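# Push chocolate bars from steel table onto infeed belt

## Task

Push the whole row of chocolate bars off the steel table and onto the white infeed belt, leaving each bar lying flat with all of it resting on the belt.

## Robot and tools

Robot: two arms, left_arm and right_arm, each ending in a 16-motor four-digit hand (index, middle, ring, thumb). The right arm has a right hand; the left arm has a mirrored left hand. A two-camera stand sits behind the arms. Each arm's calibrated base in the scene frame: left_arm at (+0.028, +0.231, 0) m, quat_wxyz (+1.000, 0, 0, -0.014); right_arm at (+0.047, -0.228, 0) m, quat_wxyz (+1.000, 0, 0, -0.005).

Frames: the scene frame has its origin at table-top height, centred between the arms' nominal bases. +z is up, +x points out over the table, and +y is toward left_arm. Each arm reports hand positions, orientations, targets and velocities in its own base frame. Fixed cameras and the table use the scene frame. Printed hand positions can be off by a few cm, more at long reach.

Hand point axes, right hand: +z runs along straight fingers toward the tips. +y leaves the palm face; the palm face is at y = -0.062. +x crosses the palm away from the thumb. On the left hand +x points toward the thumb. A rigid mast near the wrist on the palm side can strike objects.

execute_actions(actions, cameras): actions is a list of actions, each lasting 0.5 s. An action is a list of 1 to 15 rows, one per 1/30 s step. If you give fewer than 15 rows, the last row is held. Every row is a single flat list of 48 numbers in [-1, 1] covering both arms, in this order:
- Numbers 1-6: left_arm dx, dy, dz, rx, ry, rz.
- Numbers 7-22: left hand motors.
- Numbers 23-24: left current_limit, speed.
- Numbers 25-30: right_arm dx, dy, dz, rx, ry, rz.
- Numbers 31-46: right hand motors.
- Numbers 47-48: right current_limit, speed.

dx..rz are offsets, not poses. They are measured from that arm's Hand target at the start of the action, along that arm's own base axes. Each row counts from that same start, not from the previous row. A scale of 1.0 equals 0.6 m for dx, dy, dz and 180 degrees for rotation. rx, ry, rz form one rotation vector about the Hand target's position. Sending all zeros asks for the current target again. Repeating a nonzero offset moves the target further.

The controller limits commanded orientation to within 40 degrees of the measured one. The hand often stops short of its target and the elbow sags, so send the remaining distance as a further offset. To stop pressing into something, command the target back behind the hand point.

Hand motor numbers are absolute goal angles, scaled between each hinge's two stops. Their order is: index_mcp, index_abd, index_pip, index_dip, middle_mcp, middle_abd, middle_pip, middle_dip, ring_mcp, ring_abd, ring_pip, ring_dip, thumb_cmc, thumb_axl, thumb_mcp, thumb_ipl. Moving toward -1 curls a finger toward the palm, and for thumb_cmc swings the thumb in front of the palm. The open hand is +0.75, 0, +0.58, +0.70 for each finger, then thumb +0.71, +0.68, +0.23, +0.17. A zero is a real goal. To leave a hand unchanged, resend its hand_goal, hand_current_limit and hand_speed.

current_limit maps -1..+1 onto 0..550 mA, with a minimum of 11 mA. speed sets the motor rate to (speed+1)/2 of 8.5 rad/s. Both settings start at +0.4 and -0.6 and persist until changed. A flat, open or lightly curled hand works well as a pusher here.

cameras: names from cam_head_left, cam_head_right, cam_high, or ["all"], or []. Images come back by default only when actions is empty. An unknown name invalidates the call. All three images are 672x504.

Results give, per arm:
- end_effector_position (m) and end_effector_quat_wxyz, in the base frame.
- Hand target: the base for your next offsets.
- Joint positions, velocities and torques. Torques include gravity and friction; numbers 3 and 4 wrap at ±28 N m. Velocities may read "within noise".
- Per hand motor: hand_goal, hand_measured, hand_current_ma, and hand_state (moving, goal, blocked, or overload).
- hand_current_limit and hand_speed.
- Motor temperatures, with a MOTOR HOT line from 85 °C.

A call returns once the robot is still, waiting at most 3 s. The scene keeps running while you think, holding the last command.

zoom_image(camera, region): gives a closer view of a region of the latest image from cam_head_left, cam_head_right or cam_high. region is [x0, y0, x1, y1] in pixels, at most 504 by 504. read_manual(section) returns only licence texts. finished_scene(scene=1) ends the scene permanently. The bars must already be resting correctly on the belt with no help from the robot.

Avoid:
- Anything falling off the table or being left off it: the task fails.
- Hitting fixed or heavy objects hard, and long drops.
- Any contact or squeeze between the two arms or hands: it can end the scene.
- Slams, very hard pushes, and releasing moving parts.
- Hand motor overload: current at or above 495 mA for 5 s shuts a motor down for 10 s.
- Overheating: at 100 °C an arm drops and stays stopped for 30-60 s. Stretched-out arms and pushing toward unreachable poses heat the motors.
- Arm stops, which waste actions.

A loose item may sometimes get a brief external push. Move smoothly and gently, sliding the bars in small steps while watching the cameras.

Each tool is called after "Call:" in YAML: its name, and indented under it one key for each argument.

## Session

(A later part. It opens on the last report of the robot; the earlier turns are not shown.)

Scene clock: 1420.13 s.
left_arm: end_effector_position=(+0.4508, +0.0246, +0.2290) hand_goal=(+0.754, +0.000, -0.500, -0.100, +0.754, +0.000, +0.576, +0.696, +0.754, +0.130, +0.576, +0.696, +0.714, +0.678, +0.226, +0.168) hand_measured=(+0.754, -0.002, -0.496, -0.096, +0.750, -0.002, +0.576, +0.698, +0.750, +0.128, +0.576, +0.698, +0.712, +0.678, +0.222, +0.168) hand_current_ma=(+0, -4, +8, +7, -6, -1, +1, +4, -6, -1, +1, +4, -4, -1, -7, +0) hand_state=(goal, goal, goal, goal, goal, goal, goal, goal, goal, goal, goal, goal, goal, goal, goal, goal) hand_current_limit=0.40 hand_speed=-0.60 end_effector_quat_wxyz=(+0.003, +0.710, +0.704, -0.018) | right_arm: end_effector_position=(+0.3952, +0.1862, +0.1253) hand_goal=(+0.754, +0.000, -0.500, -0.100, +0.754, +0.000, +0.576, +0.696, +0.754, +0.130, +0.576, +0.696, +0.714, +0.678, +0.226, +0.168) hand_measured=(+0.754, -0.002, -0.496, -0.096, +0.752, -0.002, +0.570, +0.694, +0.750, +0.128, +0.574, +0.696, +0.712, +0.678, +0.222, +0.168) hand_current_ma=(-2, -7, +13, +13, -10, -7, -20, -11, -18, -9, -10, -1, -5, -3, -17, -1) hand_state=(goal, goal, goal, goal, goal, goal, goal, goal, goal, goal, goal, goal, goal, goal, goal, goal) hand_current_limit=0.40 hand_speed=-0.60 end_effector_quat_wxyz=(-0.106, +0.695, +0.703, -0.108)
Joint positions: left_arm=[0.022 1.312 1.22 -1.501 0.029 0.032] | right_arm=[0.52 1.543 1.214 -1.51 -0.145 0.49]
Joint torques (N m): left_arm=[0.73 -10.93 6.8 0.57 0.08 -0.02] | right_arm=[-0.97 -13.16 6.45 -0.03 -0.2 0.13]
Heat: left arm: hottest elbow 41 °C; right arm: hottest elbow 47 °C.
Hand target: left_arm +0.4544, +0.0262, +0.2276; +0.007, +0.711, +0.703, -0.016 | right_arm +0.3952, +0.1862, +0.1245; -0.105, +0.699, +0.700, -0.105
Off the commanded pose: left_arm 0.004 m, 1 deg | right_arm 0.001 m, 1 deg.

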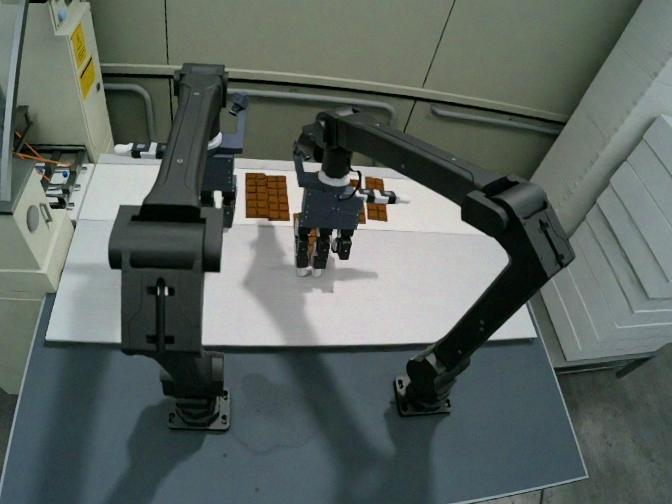

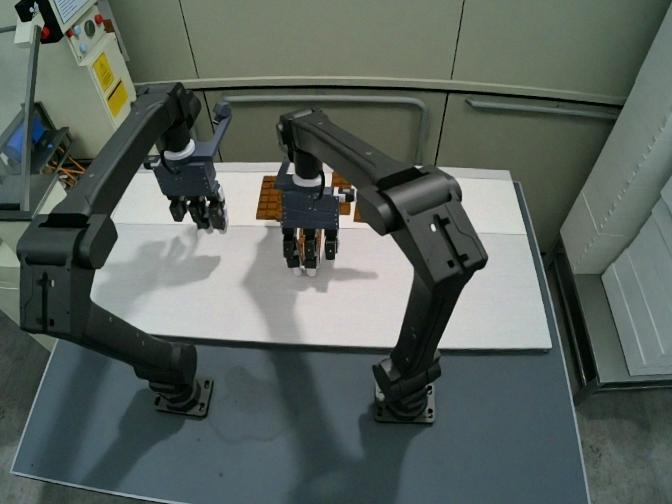

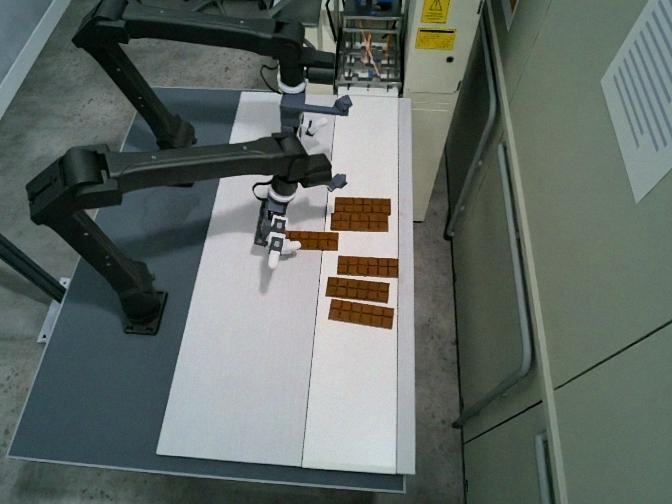

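Call:
execute_actions:
  actions:
    - [[0,0,0,0,0,0,0.754,0,-0.5,-0.1,0.754,0,0.576,0.696,0.754,0.13,0.576,0.696,0.714,0.678,0.226,0.168,0.4,-0.6,0,0,-0.013,0,0,0,0.754,0,-0.5,-0.1,0.754,0,0.576,0.696,0.754,0.13,0.576,0.696,0.714,0.678,0.226,0.168,0.4,-0.6]]
    - [[0,0,0,0,0,0,0.754,0,-0.5,-0.1,0.754,0,0.576,0.696,0.754,0.13,0.576,0.696,0.714,0.678,0.226,0.168,0.4,-0.6,0.06,0,0.016,0,0,0,0.754,0,-0.5,-0.1,0.754,0,0.576,0.696,0.754,0.13,0.576,0.696,0.714,0.678,0.226,0.168,0.4,-0.6]]
    - [[0,0,0,0,0,0,0.754,0,-0.5,-0.1,0.754,0,0.576,0.696,0.754,0.13,0.576,0.696,0.714,0.678,0.226,0.168,0.4,-0.6,0.075,0,0.004,0,0,0,0.754,0,-0.5,-0.1,0.754,0,0.576,0.696,0.754,0.13,0.576,0.696,0.714,0.678,0.226,0.168,0.4,-0.6]]
  cameras: ["all"]

Call:
zoom_image:
  camera: "cam_head_left"
  region: [240, 150, 400, 280]

Call:
zoom_image:
  camera: "cam_high"
  region: [250, 190, 410, 310]

Scene clock: 1439.80 s.
left_arm: end_effector_position=(+0.4508, +0.0246, +0.2290) hand_goal=(+0.754, +0.000, -0.500, -0.100, +0.754, +0.000, +0.576, +0.696, +0.754, +0.130, +0.576, +0.696, +0.714, +0.678, +0.226, +0.168) hand_measured=(+0.754, -0.002, -0.496, -0.096, +0.750, -0.002, +0.576, +0.698, +0.750, +0.128, +0.576, +0.698, +0.712, +0.678, +0.222, +0.168) hand_current_ma=(+0, -4, +8, +7, -6, -1, +1, +4, -6, -1, +1, +4, -4, -1, -7, +0) hand_state=(goal, goal, goal, goal, goal, goal, goal, goal, goal, goal, goal, goal, goal, goal, goal, goal) hand_current_limit=0.40 hand_speed=-0.60 end_effector_quat_wxyz=(+0.003, +0.710, +0.704, -0.018) | right_arm: end_effector_position=(+0.4553, +0.1816, +0.1188) hand_goal=(+0.754, +0.000, -0.500, -0.100, +0.754, +0.000, +0.576, +0.696, +0.754, +0.130, +0.576, +0.696, +0.714, +0.678, +0.226, +0.168) hand_measured=(+0.754, -0.002, -0.496, -0.096, +0.762, +0.000, +0.586, +0.700, +0.762, +0.128, +0.582, +0.700, +0.712, +0.678, +0.222, +0.168) hand_current_ma=(-2, -7, +13, +13, +38, -1, +38, +16, +37, -3, +26, +15, -6, -3, -17, -1) hand_state=(goal, goal, goal, goal, goal, goal, goal, goal, goal, goal, goal, goal, goal, goal, goal, goal) hand_current_limit=0.40 hand_speed=-0.60 end_effector_quat_wxyz=(-0.111, +0.699, +0.697, -0.118)
Joint positions: left_arm=[0.022 1.312 1.22 -1.501 0.029 0.032] | right_arm=[0.448 1.692 1.38 -1.557 -0.13 0.43]
Joint torques (N m): left_arm=[0.67 -10.99 6.82 0.59 0.08 -0.03] | right_arm=[-1.9 -13.33 11.11 -0.57 0.08 -0.1]
Heat: left arm: hottest elbow 41 °C; right arm: hottest elbow 46 °C.
Hand target: left_arm +0.4544, +0.0262, +0.2276; +0.007, +0.711, +0.703, -0.016 | right_arm +0.4763, +0.1862, +0.1287; -0.105, +0.699, +0.700, -0.105
Off the commanded pose: left_arm 0.004 m, 1 deg | right_arm 0.024 m, 2 deg.

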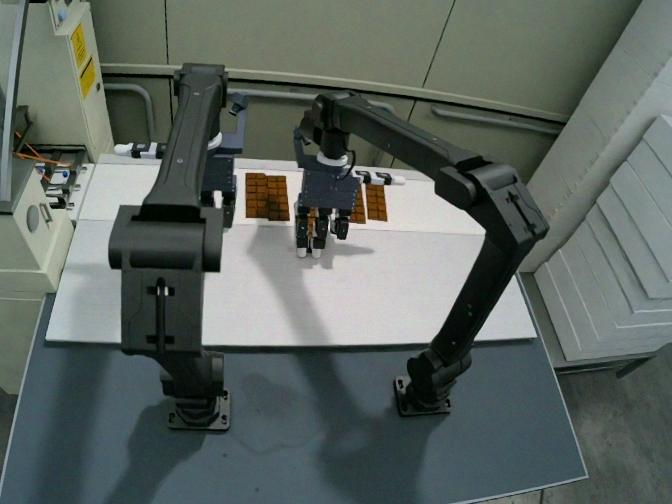

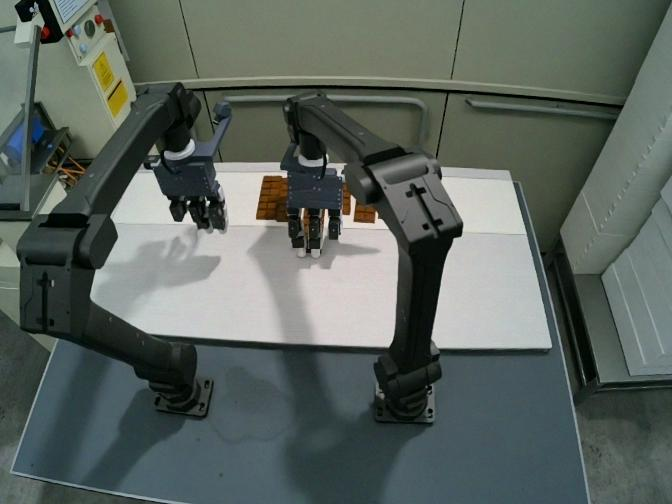

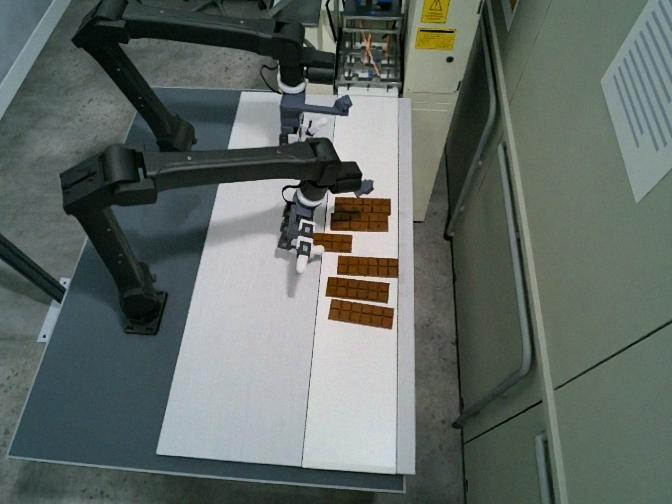

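Scaled by 3.150.

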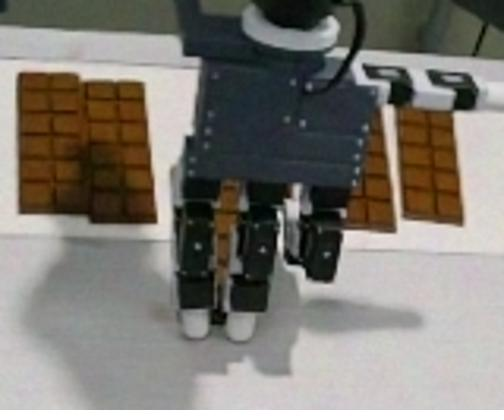

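Scaled by 3.150.

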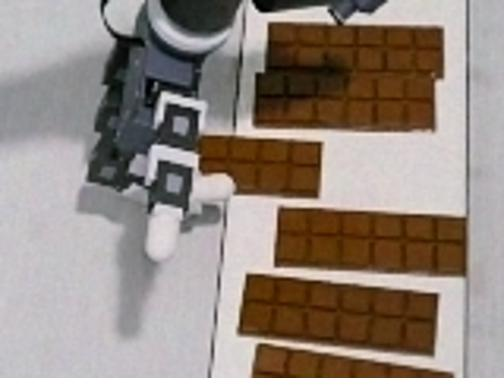

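Call:
execute_actions:
  actions:
    - [[0,0,0,0,0,0,0.754,0,-0.5,-0.1,0.754,0,0.576,0.696,0.754,0.13,0.576,0.696,0.714,0.678,0.226,0.168,0.4,-0.6,0.09,0,0.003,0,0,0,0.754,0,-0.5,-0.1,0.754,0,0.576,0.696,0.754,0.13,0.576,0.696,0.714,0.678,0.226,0.168,0.4,-0.6]]
    - [[0,0,0,0,0,0,0.754,0,-0.5,-0.1,0.754,0,0.576,0.696,0.754,0.13,0.576,0.696,0.714,0.678,0.226,0.168,0.4,-0.6,0.09,0,0.003,0,0,0,0.754,0,-0.5,-0.1,0.754,0,0.576,0.696,0.754,0.13,0.576,0.696,0.714,0.678,0.226,0.168,0.4,-0.6]]
  cameras: ["all"]

Call:
zoom_image:
  camera: "cam_head_left"
  region: [240, 150, 400, 280]

Call:
zoom_image:
  camera: "cam_high"
  region: [250, 190, 410, 310]

Scene clock: 1450.93 s.
left_arm: end_effector_position=(+0.4508, +0.0246, +0.2290) hand_goal=(+0.754, +0.000, -0.500, -0.100, +0.754, +0.000, +0.576, +0.696, +0.754, +0.130, +0.576, +0.696, +0.714, +0.678, +0.226, +0.168) hand_measured=(+0.754, -0.002, -0.496, -0.096, +0.750, -0.002, +0.576, +0.698, +0.750, +0.128, +0.576, +0.698, +0.712, +0.678, +0.222, +0.168) hand_current_ma=(+0, -4, +8, +7, -6, -1, +1, +4, -6, -1, +1, +4, -4, -1, -7, +0) hand_state=(goal, goal, goal, goal, goal, goal, goal, goal, goal, goal, goal, goal, goal, goal, goal, goal) hand_current_limit=0.40 hand_speed=-0.60 end_effector_quat_wxyz=(+0.003, +0.710, +0.704, -0.018) | right_arm: end_effector_position=(+0.5651, +0.1854, +0.1246) hand_goal=(+0.754, +0.000, -0.500, -0.100, +0.754, +0.000, +0.576, +0.696, +0.754, +0.130, +0.576, +0.696, +0.714, +0.678, +0.226, +0.168) hand_measured=(+0.754, -0.002, -0.496, -0.096, +0.756, +0.000, +0.582, +0.700, +0.758, +0.128, +0.582, +0.700, +0.712, +0.678, +0.222, +0.168) hand_current_ma=(-1, -7, +13, +13, +10, -1, +25, +15, +11, -5, +21, +14, -6, -3, -17, -1) hand_state=(goal, goal, goal, goal, goal, goal, goal, goal, moving, goal, goal, goal, goal, goal, goal, goal) hand_current_limit=0.40 hand_speed=-0.60 end_effector_quat_wxyz=(-0.110, +0.698, +0.698, -0.116)
Joint positions: left_arm=[0.022 1.312 1.22 -1.501 0.029 0.032] | right_arm=[0.371 1.95 1.764 -1.688 -0.108 0.355]
Joint torques (N m): left_arm=[0.73 -11.05 6.8 0.58 0.08 -0.03] | right_arm=[-1.67 -17.85 11.34 -0.68 0.1 -0.08]
Heat: left arm: hottest elbow 41 °C; right arm: hottest elbow 48 °C.
Hand target: left_arm +0.4544, +0.0262, +0.2276; +0.007, +0.711, +0.703, -0.016 | right_arm +0.5842, +0.1862, +0.1322; -0.105, +0.699, +0.700, -0.105
Off the commanded pose: left_arm 0.004 m, 1 deg | right_arm 0.021 m, 1 deg.

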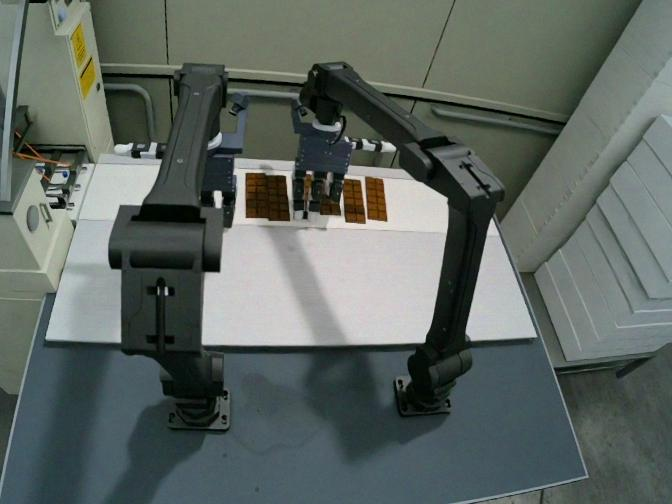

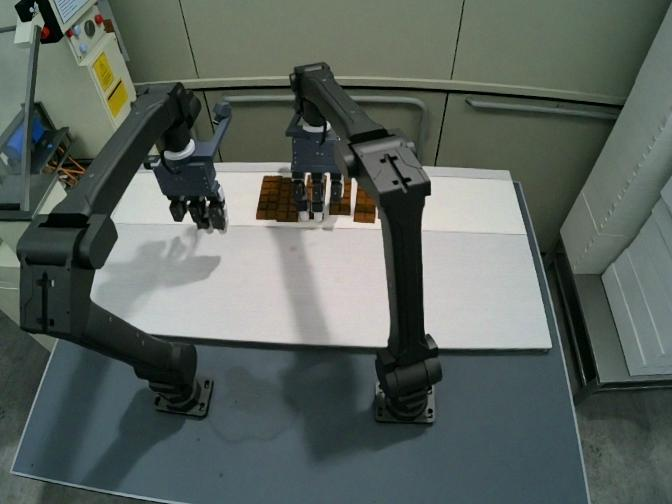

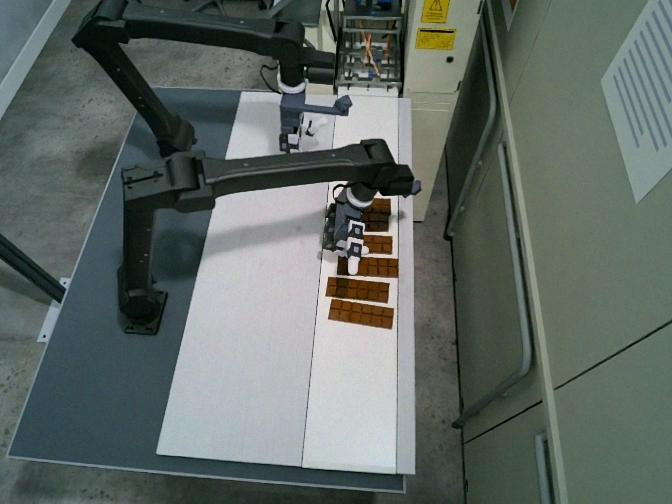

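Scaled by 3.150.

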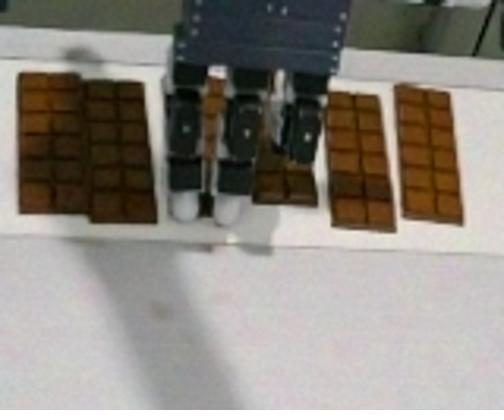

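Scaled by 3.150.

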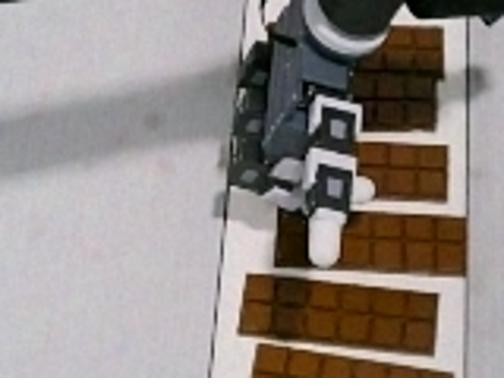

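Call:
execute_actions:
  actions:
    - [[0,0,0,0,0,0,0.754,0,-0.5,-0.1,0.754,0,0.576,0.696,0.754,0.13,0.576,0.696,0.714,0.678,0.226,0.168,0.4,-0.6,-0.02,0,0.02,0,0,0,0.754,0,-0.5,-0.1,0.754,0,0.576,0.696,0.754,0.13,0.576,0.696,0.714,0.678,0.226,0.168,0.4,-0.6]]
    - [[0,0,0,0,0,0,0.754,0,-0.5,-0.1,0.754,0,0.576,0.696,0.754,0.13,0.576,0.696,0.714,0.678,0.226,0.168,0.4,-0.6,-0.01,0,0.1,0,-0.0472,0,0.754,0,-0.5,-0.1,0.754,0,0.576,0.696,0.754,0.13,0.576,0.696,0.714,0.678,0.226,0.168,0.4,-0.6]]
    - [[0,0,0,0,0,0,0.754,0,-0.5,-0.1,0.754,0,0.576,0.696,0.754,0.13,0.576,0.696,0.714,0.678,0.226,0.168,0.4,-0.6,0,-0.126,0,0,-0.0472,0,0.754,0,-0.5,-0.1,0.343,0,0.576,0.696,0.343,0.13,0.576,0.696,0.714,0.678,0.226,0.168,0.4,-0.6]]
    - [[0,0,0,0,0,0,0.754,0,-0.5,-0.1,0.754,0,0.576,0.696,0.754,0.13,0.576,0.696,0.714,0.678,0.226,0.168,0.4,-0.6,0,0,-0.074,0,0,0,0.754,0,-0.5,-0.1,0.343,0,0.576,0.696,0.343,0.13,0.576,0.696,0.714,0.678,0.226,0.168,0.4,-0.6]]
  cameras: ["all"]

Call:
zoom_image:
  camera: "cam_head_left"
  region: [240, 150, 400, 280]

Call:
zoom_image:
  camera: "cam_head_right"
  region: [250, 150, 410, 280]

Call:
zoom_image:
  camera: "cam_high"
  region: [290, 190, 410, 330]

Scene clock: 1477.30 s.
left_arm: end_effector_position=(+0.4508, +0.0246, +0.2290) hand_goal=(+0.754, +0.000, -0.500, -0.100, +0.754, +0.000, +0.576, +0.696, +0.754, +0.130, +0.576, +0.696, +0.714, +0.678, +0.226, +0.168) hand_measured=(+0.754, -0.002, -0.496, -0.096, +0.750, -0.002, +0.576, +0.698, +0.750, +0.128, +0.576, +0.698, +0.712, +0.678, +0.222, +0.168) hand_current_ma=(+0, -4, +8, +7, -6, -1, +1, +4, -6, -1, +1, +4, -4, -1, -7, +0) hand_state=(goal, goal, goal, goal, goal, goal, goal, goal, goal, goal, goal, goal, goal, goal, goal, goal) hand_current_limit=0.40 hand_speed=-0.60 end_effector_quat_wxyz=(+0.003, +0.710, +0.704, -0.018) | right_arm: end_effector_position=(+0.5641, +0.1065, +0.1620) hand_goal=(+0.754, +0.000, -0.500, -0.100, +0.344, +0.000, +0.576, +0.696, +0.344, +0.130, +0.576, +0.696, +0.714, +0.678, +0.226, +0.168) hand_measured=(+0.754, -0.002, -0.496, -0.096, +0.352, +0.000, +0.578, +0.698, +0.352, +0.128, +0.578, +0.698, +0.712, +0.678, +0.222, +0.168) hand_current_ma=(-1, -7, +13, +13, +30, -1, +7, +11, +32, -5, +6, +10, -7, -3, -17, -1) hand_state=(goal, goal, goal, goal, goal, goal, goal, goal, goal, goal, goal, goal, goal, goal, goal, goal) hand_current_limit=0.40 hand_speed=-0.60 end_effector_quat_wxyz=(-0.001, +0.712, +0.703, -0.004)
Joint positions: left_arm=[0.022 1.312 1.22 -1.501 0.029 0.032] | right_arm=[0.267 1.672 1.434 -1.341 0.002 0.28]
Joint torques (N m): left_arm=[0.79 -10.93 6.83 0.58 0.08 -0.03] | right_arm=[-0.85 -15.91 7.5 0.73 -0.02 -0.13]
Heat: left arm: hottest elbow 41 °C; right arm: hottest elbow 50 °C.
Hand target: left_arm +0.4544, +0.0262, +0.2276; +0.007, +0.711, +0.703, -0.016 | right_arm +0.5662, +0.1106, +0.1598; -0.001, +0.707, +0.708, +0.000
Off the commanded pose: left_arm 0.004 m, 1 deg | right_arm 0.005 m, 1 deg.

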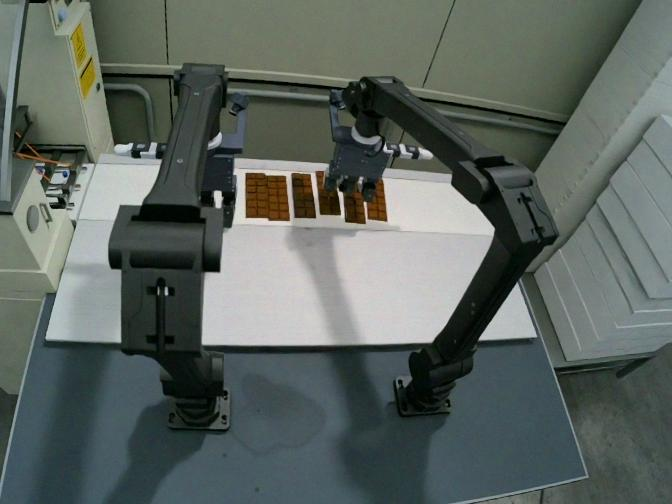

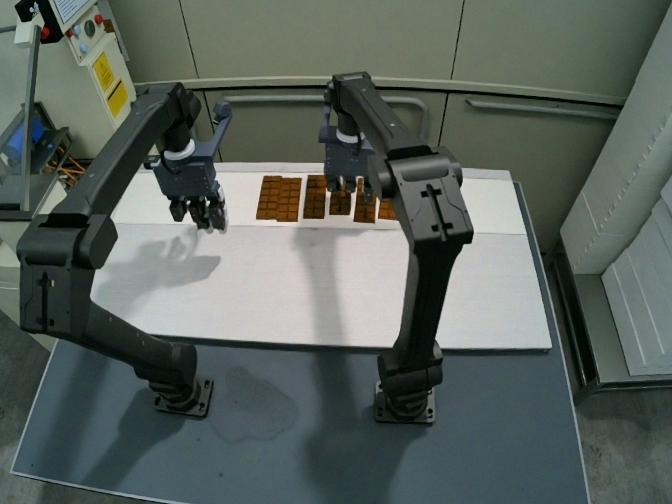

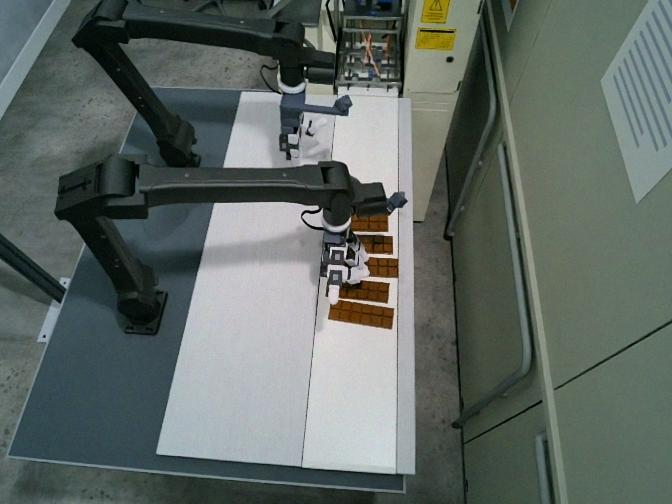

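Scaled by 3.150.

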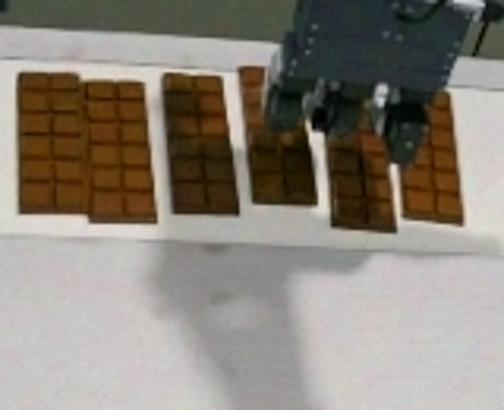

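Scaled by 3.150.

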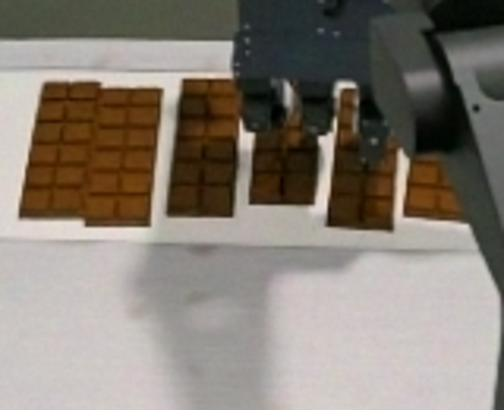

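Scaled by 3.600.

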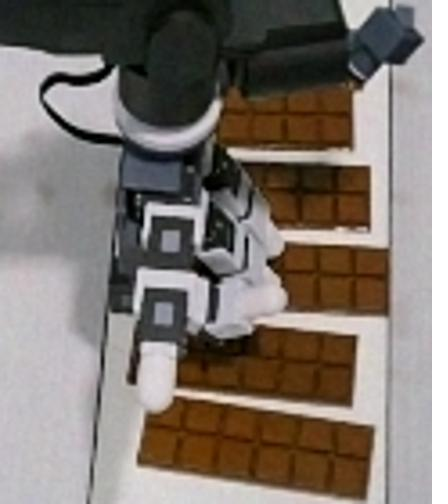

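Call:
execute_actions:
  actions:
    - [[0,0,0,0,0,0,0.754,0,-0.5,-0.1,0.754,0,0.576,0.696,0.754,0.13,0.576,0.696,0.714,0.678,0.226,0.168,0.4,-0.6,0,0.011,-0.023,0,0,0,0.754,0,-0.5,-0.1,0.343,0,0.576,0.696,0.343,0.13,0.576,0.696,0.714,0.678,0.226,0.168,0.4,-0.6]]
    - [[0,0,0,0,0,0,0.754,0,-0.5,-0.1,0.754,0,0.576,0.696,0.754,0.13,0.576,0.696,0.714,0.678,0.226,0.168,0.4,-0.6,0,0,-0.008,0,0,0,0.754,0,-0.5,-0.1,0.343,0,0.576,0.696,0.343,0.13,0.576,0.696,0.714,0.678,0.226,0.168,0.4,-0.6]]
  cameras: ["all"]

Call:
zoom_image:
  camera: "cam_high"
  region: [290, 190, 410, 330]

Call:
zoom_image:
  camera: "cam_head_left"
  region: [290, 150, 390, 230]

Scene clock: 1491.67 s.
left_arm: end_effector_position=(+0.4508, +0.0246, +0.2290) hand_goal=(+0.754, +0.000, -0.500, -0.100, +0.754, +0.000, +0.576, +0.696, +0.754, +0.130, +0.576, +0.696, +0.714, +0.678, +0.226, +0.168) hand_measured=(+0.754, -0.002, -0.496, -0.096, +0.750, -0.002, +0.576, +0.698, +0.750, +0.128, +0.576, +0.698, +0.712, +0.678, +0.222, +0.168) hand_current_ma=(+0, -4, +8, +7, -6, -1, +1, +4, -6, -1, +1, +4, -4, -1, -7, +0) hand_state=(goal, goal, goal, goal, goal, goal, goal, goal, goal, goal, goal, goal, goal, goal, goal, goal) hand_current_limit=0.40 hand_speed=-0.60 end_effector_quat_wxyz=(+0.003, +0.710, +0.704, -0.018) | right_arm: end_effector_position=(+0.5668, +0.1088, +0.1536) hand_goal=(+0.754, +0.000, -0.500, -0.100, +0.344, +0.000, +0.576, +0.696, +0.344, +0.130, +0.576, +0.696, +0.714, +0.678, +0.226, +0.168) hand_measured=(+0.754, -0.002, -0.496, -0.096, +0.352, +0.000, +0.578, +0.698, +0.352, +0.128, +0.578, +0.698, +0.712, +0.678, +0.222, +0.168) hand_current_ma=(-1, -7, +13, +13, +30, -1, +7, +11, +32, -5, +6, +10, -7, -3, -17, -1) hand_state=(goal, goal, goal, goal, goal, goal, goal, goal, goal, goal, goal, goal, goal, goal, goal, goal) hand_current_limit=0.40 hand_speed=-0.60 end_effector_quat_wxyz=(+0.003, +0.711, +0.703, +0.005)
Joint positions: left_arm=[0.022 1.312 1.22 -1.501 0.029 0.032] | right_arm=[0.269 1.674 1.409 -1.295 0.002 0.28]
Joint torques (N m): left_arm=[0.67 -10.93 6.82 0.57 0.08 -0.03] | right_arm=[0.21 -14.68 7.1 0.73 -0.01 0.02]
Heat: left arm: hottest elbow 41 °C; right arm: hottest elbow 49 °C.
Hand target: left_arm +0.4544, +0.0262, +0.2276; +0.007, +0.711, +0.703, -0.016 | right_arm +0.5662, +0.1173, +0.1413; -0.001, +0.707, +0.707, +0.000
Off the commanded pose: left_arm 0.004 m, 1 deg | right_arm 0.015 m, 1 deg.

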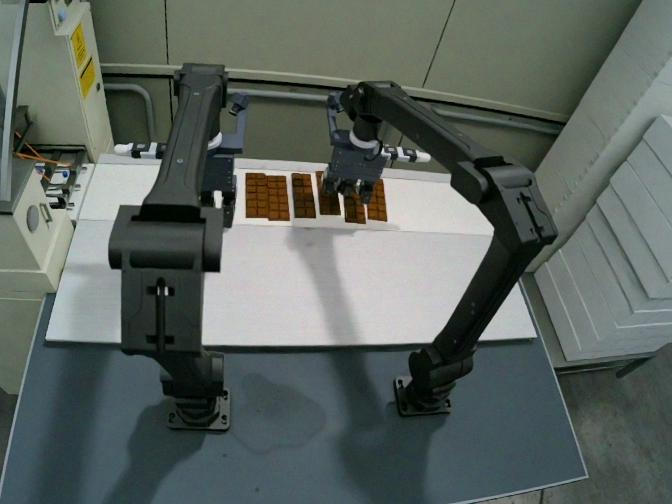

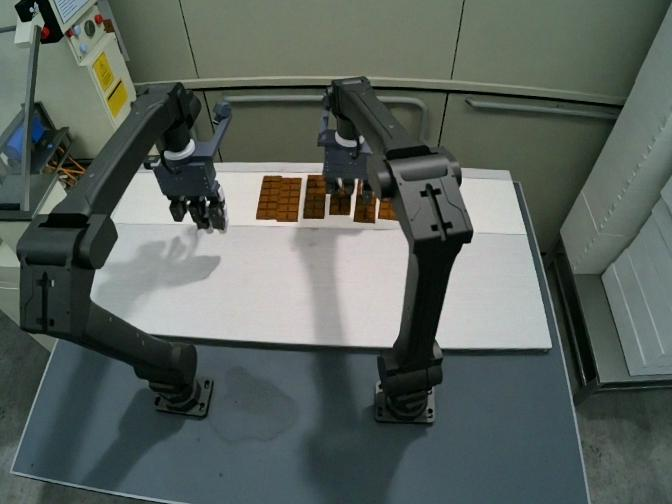

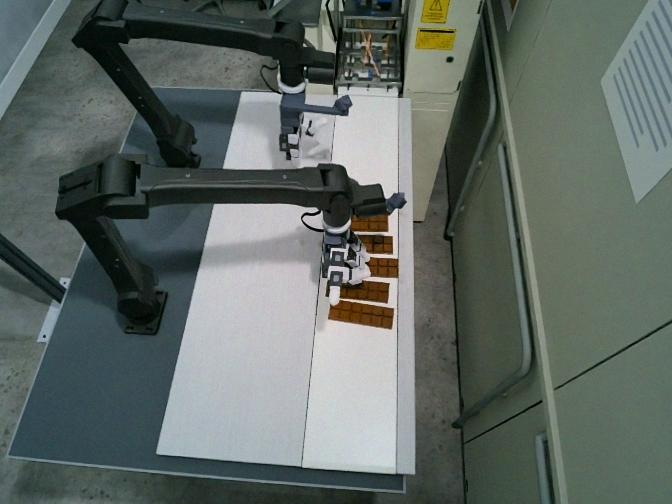

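Scaled by 3.600.

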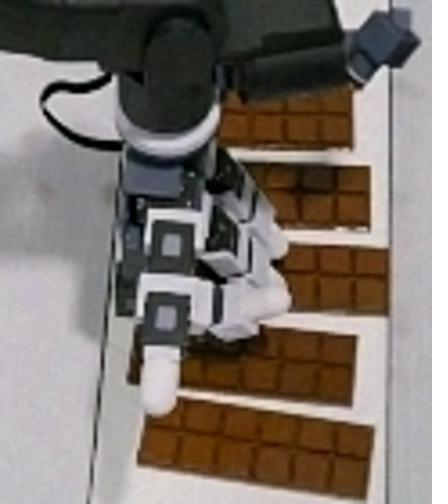

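Scaled by 5.040.

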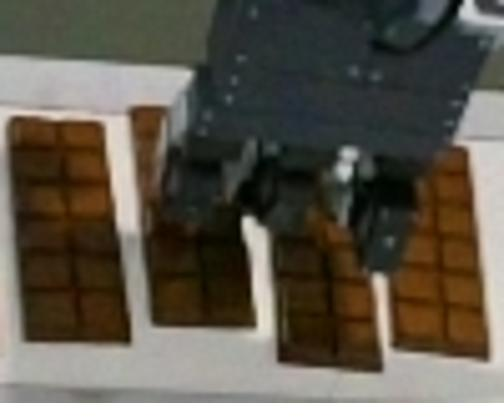

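Call:
zoom_image:
  camera: "cam_high"
  region: [315, 235, 405, 315]

Call:
zoom_image:
  camera: "cam_head_right"
  region: [310, 150, 400, 230]

Scaled by 5.600.

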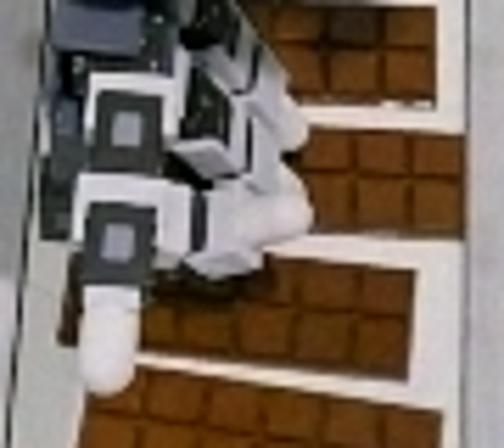

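Scaled by 5.600.

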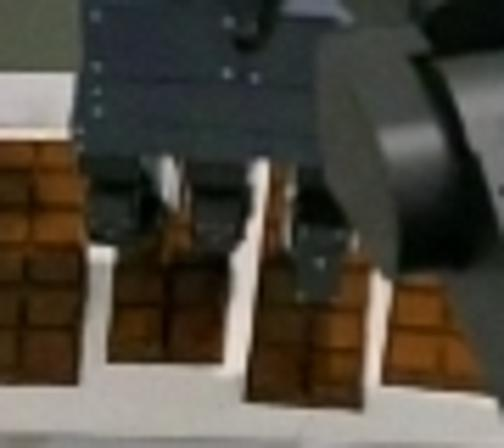

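Call:
execute_actions:
  actions:
    - [[0,0,0,0,0,0,0.754,0,-0.5,-0.1,0.754,0,0.576,0.696,0.754,0.13,0.576,0.696,0.714,0.678,0.226,0.168,0.4,-0.6,0,0,-0.01,0,0,0,0.754,0,-0.5,-0.1,0.343,0,0.576,0.696,0.343,0.13,0.576,0.696,0.714,0.678,0.226,0.168,0.4,-0.6]]

Scene clock: 1510.67 s.
left_arm: end_effector_position=(+0.4508, +0.0246, +0.2290) hand_goal=(+0.754, +0.000, -0.500, -0.100, +0.754, +0.000, +0.576, +0.696, +0.754, +0.130, +0.576, +0.696, +0.714, +0.678, +0.226, +0.168) hand_measured=(+0.754, -0.002, -0.496, -0.096, +0.750, -0.002, +0.576, +0.698, +0.750, +0.128, +0.576, +0.698, +0.712, +0.678, +0.222, +0.168) hand_current_ma=(+0, -4, +8, +7, -6, -1, +1, +4, -6, -1, +1, +4, -4, -1, -7, +0) hand_state=(goal, goal, goal, goal, goal, goal, goal, goal, goal, goal, goal, goal, goal, goal, goal, goal) hand_current_limit=0.40 hand_speed=-0.60 end_effector_quat_wxyz=(+0.003, +0.710, +0.704, -0.018) | right_arm: end_effector_position=(+0.5668, +0.1088, +0.1470) hand_goal=(+0.754, +0.000, -0.500, -0.100, +0.344, +0.000, +0.576, +0.696, +0.344, +0.130, +0.576, +0.696, +0.714, +0.678, +0.226, +0.168) hand_measured=(+0.754, -0.002, -0.496, -0.096, +0.352, +0.000, +0.578, +0.698, +0.352, +0.128, +0.578, +0.698, +0.712, +0.678, +0.222, +0.168) hand_current_ma=(-1, -7, +13, +13, +30, -1, +7, +11, +32, -5, +6, +10, -7, -3, -17, -1) hand_state=(goal, goal, goal, goal, goal, goal, goal, goal, goal, goal, goal, goal, goal, goal, goal, goal) hand_current_limit=0.40 hand_speed=-0.60 end_effector_quat_wxyz=(+0.003, +0.711, +0.703, +0.004)
Joint positions: left_arm=[0.022 1.312 1.22 -1.501 0.029 0.032] | right_arm=[0.269 1.679 1.399 -1.28 0.002 0.28]
Joint torques (N m): left_arm=[0.67 -11.05 6.8 0.58 0.08 -0.03] | right_arm=[0.21 -14.74 7.06 0.73 -0.01 0.02]
Heat: left arm: hottest elbow 41 °C; right arm: hottest elbow 48 °C.
Hand target: left_arm +0.4544, +0.0262, +0.2276; +0.007, +0.711, +0.703, -0.016 | right_arm +0.5662, +0.1172, +0.1352; -0.001, +0.707, +0.707, +0.000
Off the commanded pose: left_arm 0.004 m, 1 deg | right_arm 0.014 m, 1 deg.

Call:
execute_actions:
  actions:
    - [[0,0,0,0,0,0,0.754,0,-0.5,-0.1,0.754,0,0.576,0.696,0.754,0.13,0.576,0.696,0.714,0.678,0.226,0.168,0.4,-0.6,0,0,-0.01,0,0,0,0.754,0,-0.5,-0.1,0.343,0,0.576,0.696,0.343,0.13,0.576,0.696,0.714,0.678,0.226,0.168,0.4,-0.6]]

Scene clock: 1515.03 s.
left_arm: end_effector_position=(+0.4508, +0.0246, +0.2290) hand_goal=(+0.754, +0.000, -0.500, -0.100, +0.754, +0.000, +0.576, +0.696, +0.754, +0.130, +0.576, +0.696, +0.714, +0.678, +0.226, +0.168) hand_measured=(+0.754, -0.002, -0.496, -0.096, +0.750, -0.002, +0.576, +0.698, +0.750, +0.128, +0.576, +0.698, +0.712, +0.678, +0.222, +0.168) hand_current_ma=(+0, -4, +8, +7, -6, -1, +1, +4, -6, -1, +1, +4, -4, -1, -7, +0) hand_state=(goal, goal, goal, goal, goal, goal, goal, goal, goal, goal, goal, goal, goal, goal, goal, goal) hand_current_limit=0.40 hand_speed=-0.60 end_effector_quat_wxyz=(+0.003, +0.710, +0.704, -0.018) | right_arm: end_effector_position=(+0.5670, +0.1091, +0.1428) hand_goal=(+0.754, +0.000, -0.500, -0.100, +0.344, +0.000, +0.576, +0.696, +0.344, +0.130, +0.576, +0.696, +0.714, +0.678, +0.226, +0.168) hand_measured=(+0.754, -0.002, -0.496, -0.096, +0.348, +0.000, +0.578, +0.698, +0.352, +0.128, +0.578, +0.698, +0.712, +0.678, +0.222, +0.168) hand_current_ma=(-1, -7, +13, +13, +19, -1, +6, +9, +32, -5, +6, +10, -7, -3, -17, -1) hand_state=(goal, goal, goal, goal, goal, goal, goal, goal, goal, goal, goal, goal, goal, goal, goal, goal) hand_current_limit=0.40 hand_speed=-0.60 end_effector_quat_wxyz=(+0.004, +0.711, +0.704, +0.005)
Joint positions: left_arm=[0.022 1.312 1.22 -1.501 0.029 0.032] | right_arm=[0.27 1.682 1.389 -1.266 0.002 0.28]
Joint torques (N m): left_arm=[0.73 -10.99 6.8 0.58 0.08 -0.03] | right_arm=[0.15 -14.62 6.99 0.76 -0.01 0.02]
Heat: left arm: hottest elbow 41 °C; right arm: hottest elbow 48 °C.
Hand target: left_arm +0.4544, +0.0262, +0.2276; +0.007, +0.711, +0.703, -0.016 | right_arm +0.5661, +0.1173, +0.1292; -0.001, +0.707, +0.707, +0.000
Off the commanded pose: left_arm 0.004 m, 1 deg | right_arm 0.016 m, 1 deg.

Call:
execute_actions:
  actions:
    - [[0,0,0,0,0,0,0.754,0,-0.5,-0.1,0.754,0,0.576,0.696,0.754,0.13,0.576,0.696,0.714,0.678,0.226,0.168,0.4,-0.6,0,0,-0.012,0,0,0,0.754,0,-0.5,-0.1,0.343,0,0.576,0.696,0.343,0.13,0.576,0.696,0.714,0.678,0.226,0.168,0.4,-0.6]]
    - [[0,0,0,0,0,0,0.754,0,-0.5,-0.1,0.754,0,0.576,0.696,0.754,0.13,0.576,0.696,0.714,0.678,0.226,0.168,0.4,-0.6,-0.02,0,0,0,0,0,0.754,0,-0.5,-0.1,0.343,0,0.576,0.696,0.343,0.13,0.576,0.696,0.714,0.678,0.226,0.168,0.4,-0.6]]
    - [[0,0,0,0,0,0,0.754,0,-0.5,-0.1,0.754,0,0.576,0.696,0.754,0.13,0.576,0.696,0.714,0.678,0.226,0.168,0.4,-0.6,-0.018,0,0,0,0,0,0.754,0,-0.5,-0.1,0.343,0,0.576,0.696,0.343,0.13,0.576,0.696,0.714,0.678,0.226,0.168,0.4,-0.6]]
  cameras: ["cam_high","cam_head_right"]

Call:
zoom_image:
  camera: "cam_high"
  region: [315, 195, 415, 335]

Scene clock: 1525.23 s.
left_arm: end_effector_position=(+0.4508, +0.0246, +0.2290) hand_goal=(+0.754, +0.000, -0.500, -0.100, +0.754, +0.000, +0.576, +0.696, +0.754, +0.130, +0.576, +0.696, +0.714, +0.678, +0.226, +0.168) hand_measured=(+0.754, -0.002, -0.496, -0.096, +0.750, -0.002, +0.576, +0.698, +0.750, +0.128, +0.576, +0.698, +0.712, +0.678, +0.222, +0.168) hand_current_ma=(+0, -4, +8, +7, -6, -1, +1, +4, -6, -1, +1, +4, -4, -1, -7, +0) hand_state=(goal, goal, goal, goal, goal, goal, goal, goal, goal, goal, goal, goal, goal, goal, goal, goal) hand_current_limit=0.40 hand_speed=-0.60 end_effector_quat_wxyz=(+0.003, +0.710, +0.704, -0.018) | right_arm: end_effector_position=(+0.5552, +0.1115, +0.1357) hand_goal=(+0.754, +0.000, -0.500, -0.100, +0.344, +0.000, +0.576, +0.696, +0.344, +0.130, +0.576, +0.696, +0.714, +0.678, +0.226, +0.168) hand_measured=(+0.754, -0.002, -0.496, -0.096, +0.314, +0.004, +0.556, +0.688, +0.322, +0.128, +0.564, +0.690, +0.712, +0.678, +0.222, +0.168) hand_current_ma=(-1, -7, +13, +13, -134, +12, -88, -36, -96, -5, -51, -26, -7, -3, -17, -1) hand_state=(goal, goal, goal, goal, blocked, goal, blocked, goal, blocked, goal, goal, goal, goal, goal, goal, goal) hand_current_limit=0.40 hand_speed=-0.60 end_effector_quat_wxyz=(+0.007, +0.709, +0.705, +0.012)
Joint positions: left_arm=[0.022 1.312 1.22 -1.501 0.029 0.032] | right_arm=[0.281 1.652 1.328 -1.219 0.002 0.287]
Joint torques (N m): left_arm=[0.73 -10.99 6.79 0.58 0.08 -0.03] | right_arm=[0.26 -15.56 5.57 0.38 0 0.07]
Heat: left arm: hottest elbow 41 °C; right arm: hottest elbow 47 °C.
Hand target: left_arm +0.4544, +0.0262, +0.2276; +0.007, +0.711, +0.703, -0.016 | right_arm +0.5435, +0.1173, +0.1222; -0.001, +0.707, +0.708, +0.000
Off the commanded pose: left_arm 0.004 m, 1 deg | right_arm 0.019 m, 2 deg.
Images, in order (width x height): cam_head_right 672x504, cam_high 672x504.

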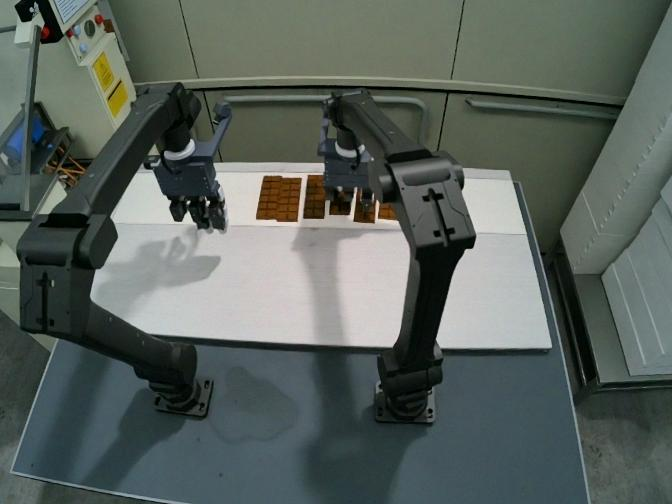

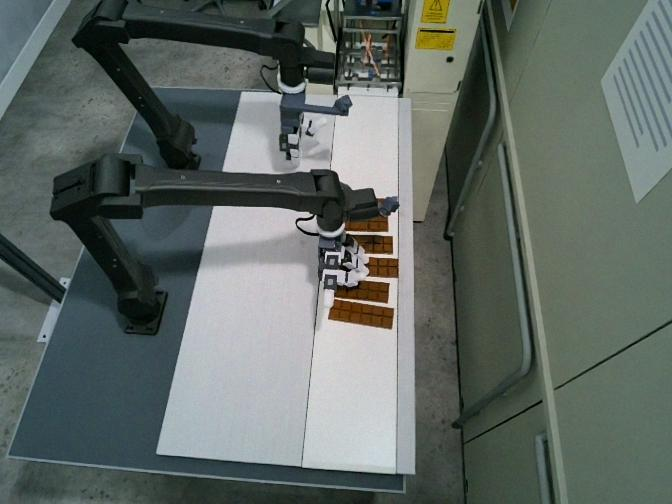

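Scaled by 3.600.

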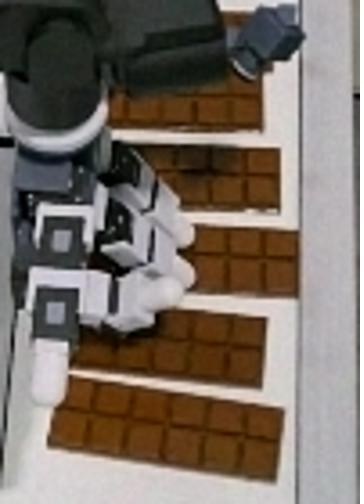

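Call:
execute_actions:
  actions:
    - [[0,0,0,0,0,0,0.754,0,-0.5,-0.1,0.754,0,0.576,0.696,0.754,0.13,0.576,0.696,0.714,0.678,0.226,0.168,0.4,-0.6,-0.022,0,0,0,0,0,0.754,0,-0.5,-0.1,0.343,0,0.576,0.696,0.343,0.13,0.576,0.696,0.714,0.678,0.226,0.168,0.5,-0.6]]
    - [[0,0,0,0,0,0,0.754,0,-0.5,-0.1,0.754,0,0.576,0.696,0.754,0.13,0.576,0.696,0.714,0.678,0.226,0.168,0.4,-0.6,-0.015,0,0,0,0,0,0.754,0,-0.5,-0.1,0.343,0,0.576,0.696,0.343,0.13,0.576,0.696,0.714,0.678,0.226,0.168,0.5,-0.6]]
  cameras: ["cam_high"]

Call:
zoom_image:
  camera: "cam_high"
  region: [315, 195, 415, 335]

Scene clock: 1535.27 s.
left_arm: end_effector_position=(+0.4508, +0.0246, +0.2290) hand_goal=(+0.754, +0.000, -0.500, -0.100, +0.754, +0.000, +0.576, +0.696, +0.754, +0.130, +0.576, +0.696, +0.714, +0.678, +0.226, +0.168) hand_measured=(+0.754, -0.002, -0.496, -0.096, +0.750, -0.002, +0.576, +0.698, +0.750, +0.128, +0.576, +0.698, +0.712, +0.678, +0.222, +0.168) hand_current_ma=(+0, -4, +8, +7, -6, -1, +1, +4, -6, -1, +1, +4, -4, -1, -7, +0) hand_state=(goal, goal, goal, goal, goal, goal, goal, goal, goal, goal, goal, goal, goal, goal, goal, goal) hand_current_limit=0.40 hand_speed=-0.60 end_effector_quat_wxyz=(+0.003, +0.710, +0.704, -0.018) | right_arm: end_effector_position=(+0.5343, +0.1118, +0.1338) hand_goal=(+0.754, +0.000, -0.500, -0.100, +0.344, +0.000, +0.576, +0.696, +0.344, +0.130, +0.576, +0.696, +0.714, +0.678, +0.226, +0.168) hand_measured=(+0.754, -0.002, -0.496, -0.096, +0.308, +0.004, +0.550, +0.684, +0.316, +0.128, +0.560, +0.686, +0.712, +0.678, +0.222, +0.168) hand_current_ma=(-1, -7, +13, +13, -167, +11, -110, -48, -132, -5, -69, -37, -7, -3, -17, -1) hand_state=(goal, goal, goal, goal, blocked, goal, blocked, goal, blocked, goal, goal, goal, goal, goal, goal, goal) hand_current_limit=0.50 hand_speed=-0.60 end_effector_quat_wxyz=(+0.007, +0.710, +0.704, +0.012)
Joint positions: left_arm=[0.022 1.312 1.22 -1.501 0.029 0.032] | right_arm=[0.294 1.604 1.264 -1.202 0.002 0.301]
Joint torques (N m): left_arm=[0.73 -10.93 6.82 0.55 0.08 -0.03] | right_arm=[0.38 -15.03 5.52 0.21 0.01 0.08]
Heat: left arm: hottest elbow 41 °C; right arm: hottest elbow 46 °C.
Hand target: left_arm +0.4544, +0.0262, +0.2276; +0.007, +0.711, +0.703, -0.016 | right_arm +0.5212, +0.1172, +0.1220; -0.001, +0.707, +0.707, +0.000
Off the commanded pose: left_arm 0.004 m, 1 deg | right_arm 0.018 m, 2 deg.
Images, in order (width x height): cam_high 672x504.

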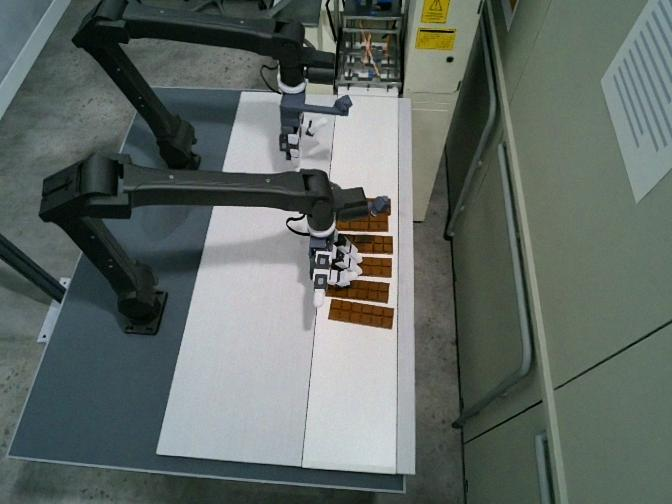

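Scaled by 3.600.

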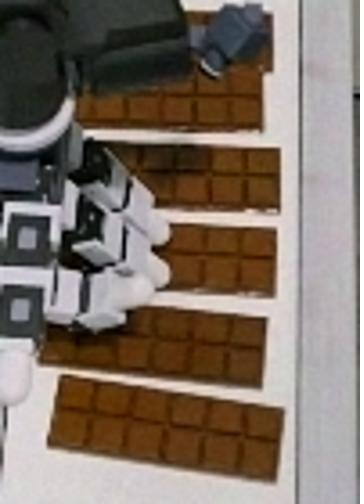

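Call:
execute_actions:
  actions:
    - [[0,0,0,0,0,0,0.754,0,-0.5,-0.1,0.754,0,0.576,0.696,0.754,0.13,0.576,0.696,0.714,0.678,0.226,0.168,0.4,-0.6,0,0,0.05,0,0,0,0.754,0,-0.5,-0.1,0.343,0,0.576,0.696,0.343,0.13,0.576,0.696,0.714,0.678,0.226,0.168,0.4,-0.6]]
    - [[0,0,0,0,0,0,0.754,0,-0.5,-0.1,0.754,0,0.576,0.696,0.754,0.13,0.576,0.696,0.714,0.678,0.226,0.168,0.4,-0.6,-0.02,0,0.1,0,0,0,0.754,0,-0.5,-0.1,0.343,0,0.576,0.696,0.343,0.13,0.576,0.696,0.714,0.678,0.226,0.168,0.4,-0.6]]
    - [[0,0,0,0,0,0,0.754,0,-0.5,-0.1,0.754,0,0.576,0.696,0.754,0.13,0.576,0.696,0.714,0.678,0.226,0.168,0.4,-0.6,-0.12,-0.08,0.05,0,0,0,0.754,0,-0.5,-0.1,0.343,0,0.576,0.696,0.343,0.13,0.576,0.696,0.714,0.678,0.226,0.168,0.4,-0.6]]
    - [[0,0,0,0,0,0,0.754,0,-0.5,-0.1,0.754,0,0.576,0.696,0.754,0.13,0.576,0.696,0.714,0.678,0.226,0.168,0.4,-0.6,-0.12,-0.1,0,0,0,0,0.754,0,-0.5,-0.1,0.343,0,0.576,0.696,0.343,0.13,0.576,0.696,0.714,0.678,0.226,0.168,0.4,-0.6]]
  cameras: ["all"]

Call:
zoom_image:
  camera: "cam_high"
  region: [305, 185, 415, 340]

Call:
zoom_image:
  camera: "cam_head_left"
  region: [230, 150, 400, 250]

Call:
zoom_image:
  camera: "cam_head_right"
  region: [240, 150, 410, 250]

Scene clock: 1549.73 s.
left_arm: end_effector_position=(+0.4508, +0.0246, +0.2290) hand_goal=(+0.754, +0.000, -0.500, -0.100, +0.754, +0.000, +0.576, +0.696, +0.754, +0.130, +0.576, +0.696, +0.714, +0.678, +0.226, +0.168) hand_measured=(+0.754, -0.002, -0.496, -0.096, +0.750, -0.002, +0.576, +0.698, +0.750, +0.128, +0.576, +0.698, +0.712, +0.678, +0.222, +0.168) hand_current_ma=(+0, -4, +8, +7, -6, -1, +1, +4, -6, -1, +1, +4, -4, -1, -7, +0) hand_state=(goal, goal, goal, goal, goal, goal, goal, goal, goal, goal, goal, goal, goal, goal, goal, goal) hand_current_limit=0.40 hand_speed=-0.60 end_effector_quat_wxyz=(+0.003, +0.710, +0.704, -0.018) | right_arm: end_effector_position=(+0.3683, +0.0134, +0.2438) hand_goal=(+0.754, +0.000, -0.500, -0.100, +0.344, +0.000, +0.576, +0.696, +0.344, +0.130, +0.576, +0.696, +0.714, +0.678, +0.226, +0.168) hand_measured=(+0.754, -0.002, -0.496, -0.096, +0.348, +0.002, +0.574, +0.694, +0.348, +0.128, +0.576, +0.694, +0.712, +0.678, +0.222, +0.168) hand_current_ma=(+2, -7, +13, +13, +16, +5, -4, -10, +17, -5, -3, -10, -6, -3, -17, -1) hand_state=(goal, goal, goal, goal, goal, goal, goal, goal, goal, goal, goal, goal, goal, goal, goal, goal) hand_current_limit=0.40 hand_speed=-0.60 end_effector_quat_wxyz=(+0.004, +0.706, +0.708, +0.003)
Joint positions: left_arm=[0.022 1.312 1.22 -1.501 0.029 0.032] | right_arm=[0.129 1.074 1.06 -1.547 0.003 0.126]
Joint torques (N m): left_arm=[0.67 -10.99 6.8 0.57 0.08 -0.02] | right_arm=[-2.14 -6.36 7.66 -0.03 -0.07 -0.15]
Heat: left arm: hottest elbow 41 °C; right arm: hottest elbow 46 °C.
Hand target: left_arm +0.4544, +0.0262, +0.2276; +0.007, +0.711, +0.703, -0.016 | right_arm +0.3652, +0.0093, +0.2422; -0.001, +0.707, +0.708, +0.000
Off the commanded pose: left_arm 0.004 m, 1 deg | right_arm 0.005 m, 1 deg.

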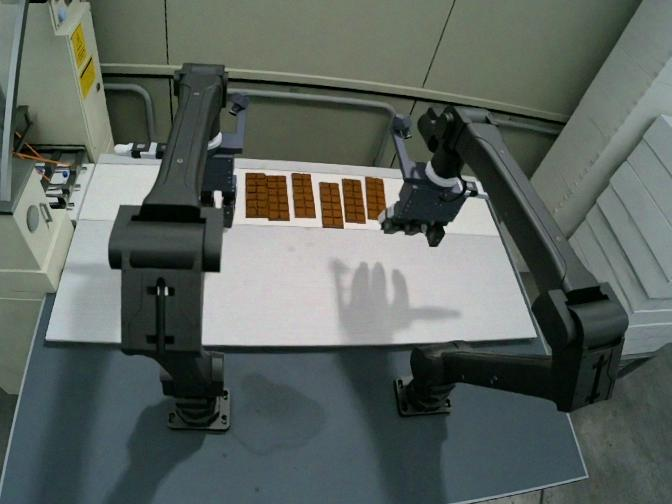

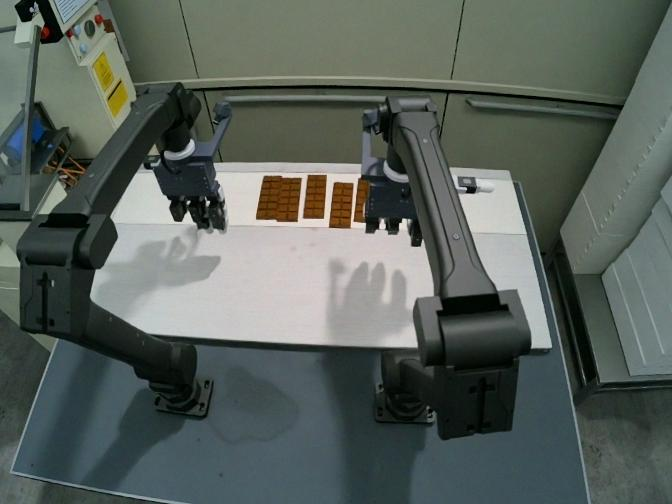

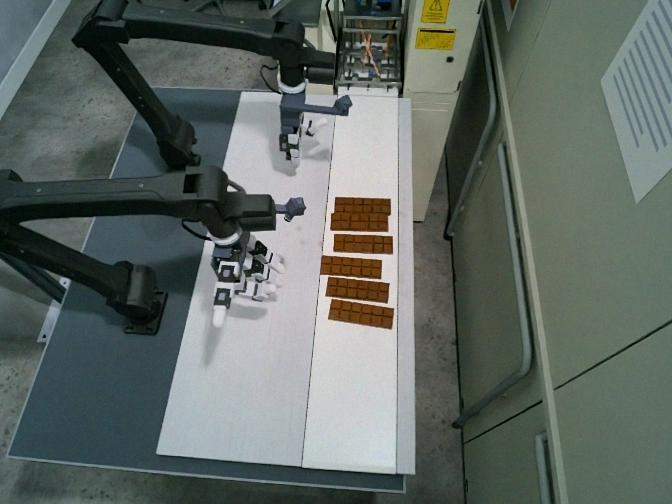

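Scaled by 3.252.

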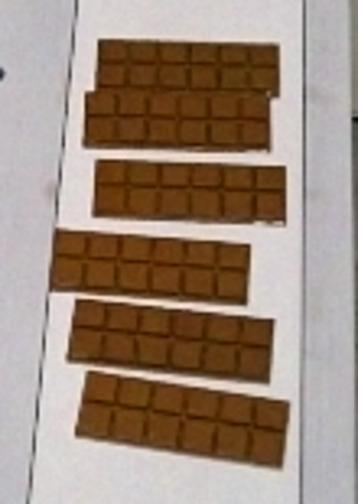

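Scaled by 2.965.

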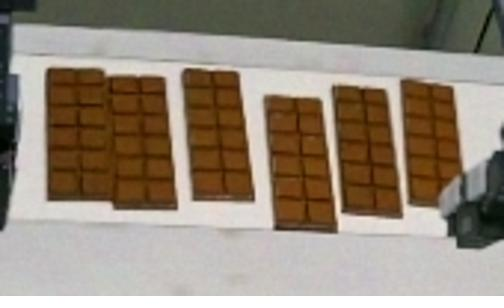

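Scaled by 2.965.

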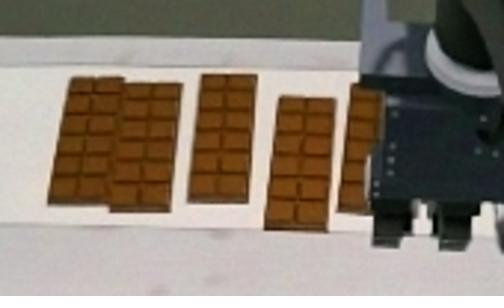

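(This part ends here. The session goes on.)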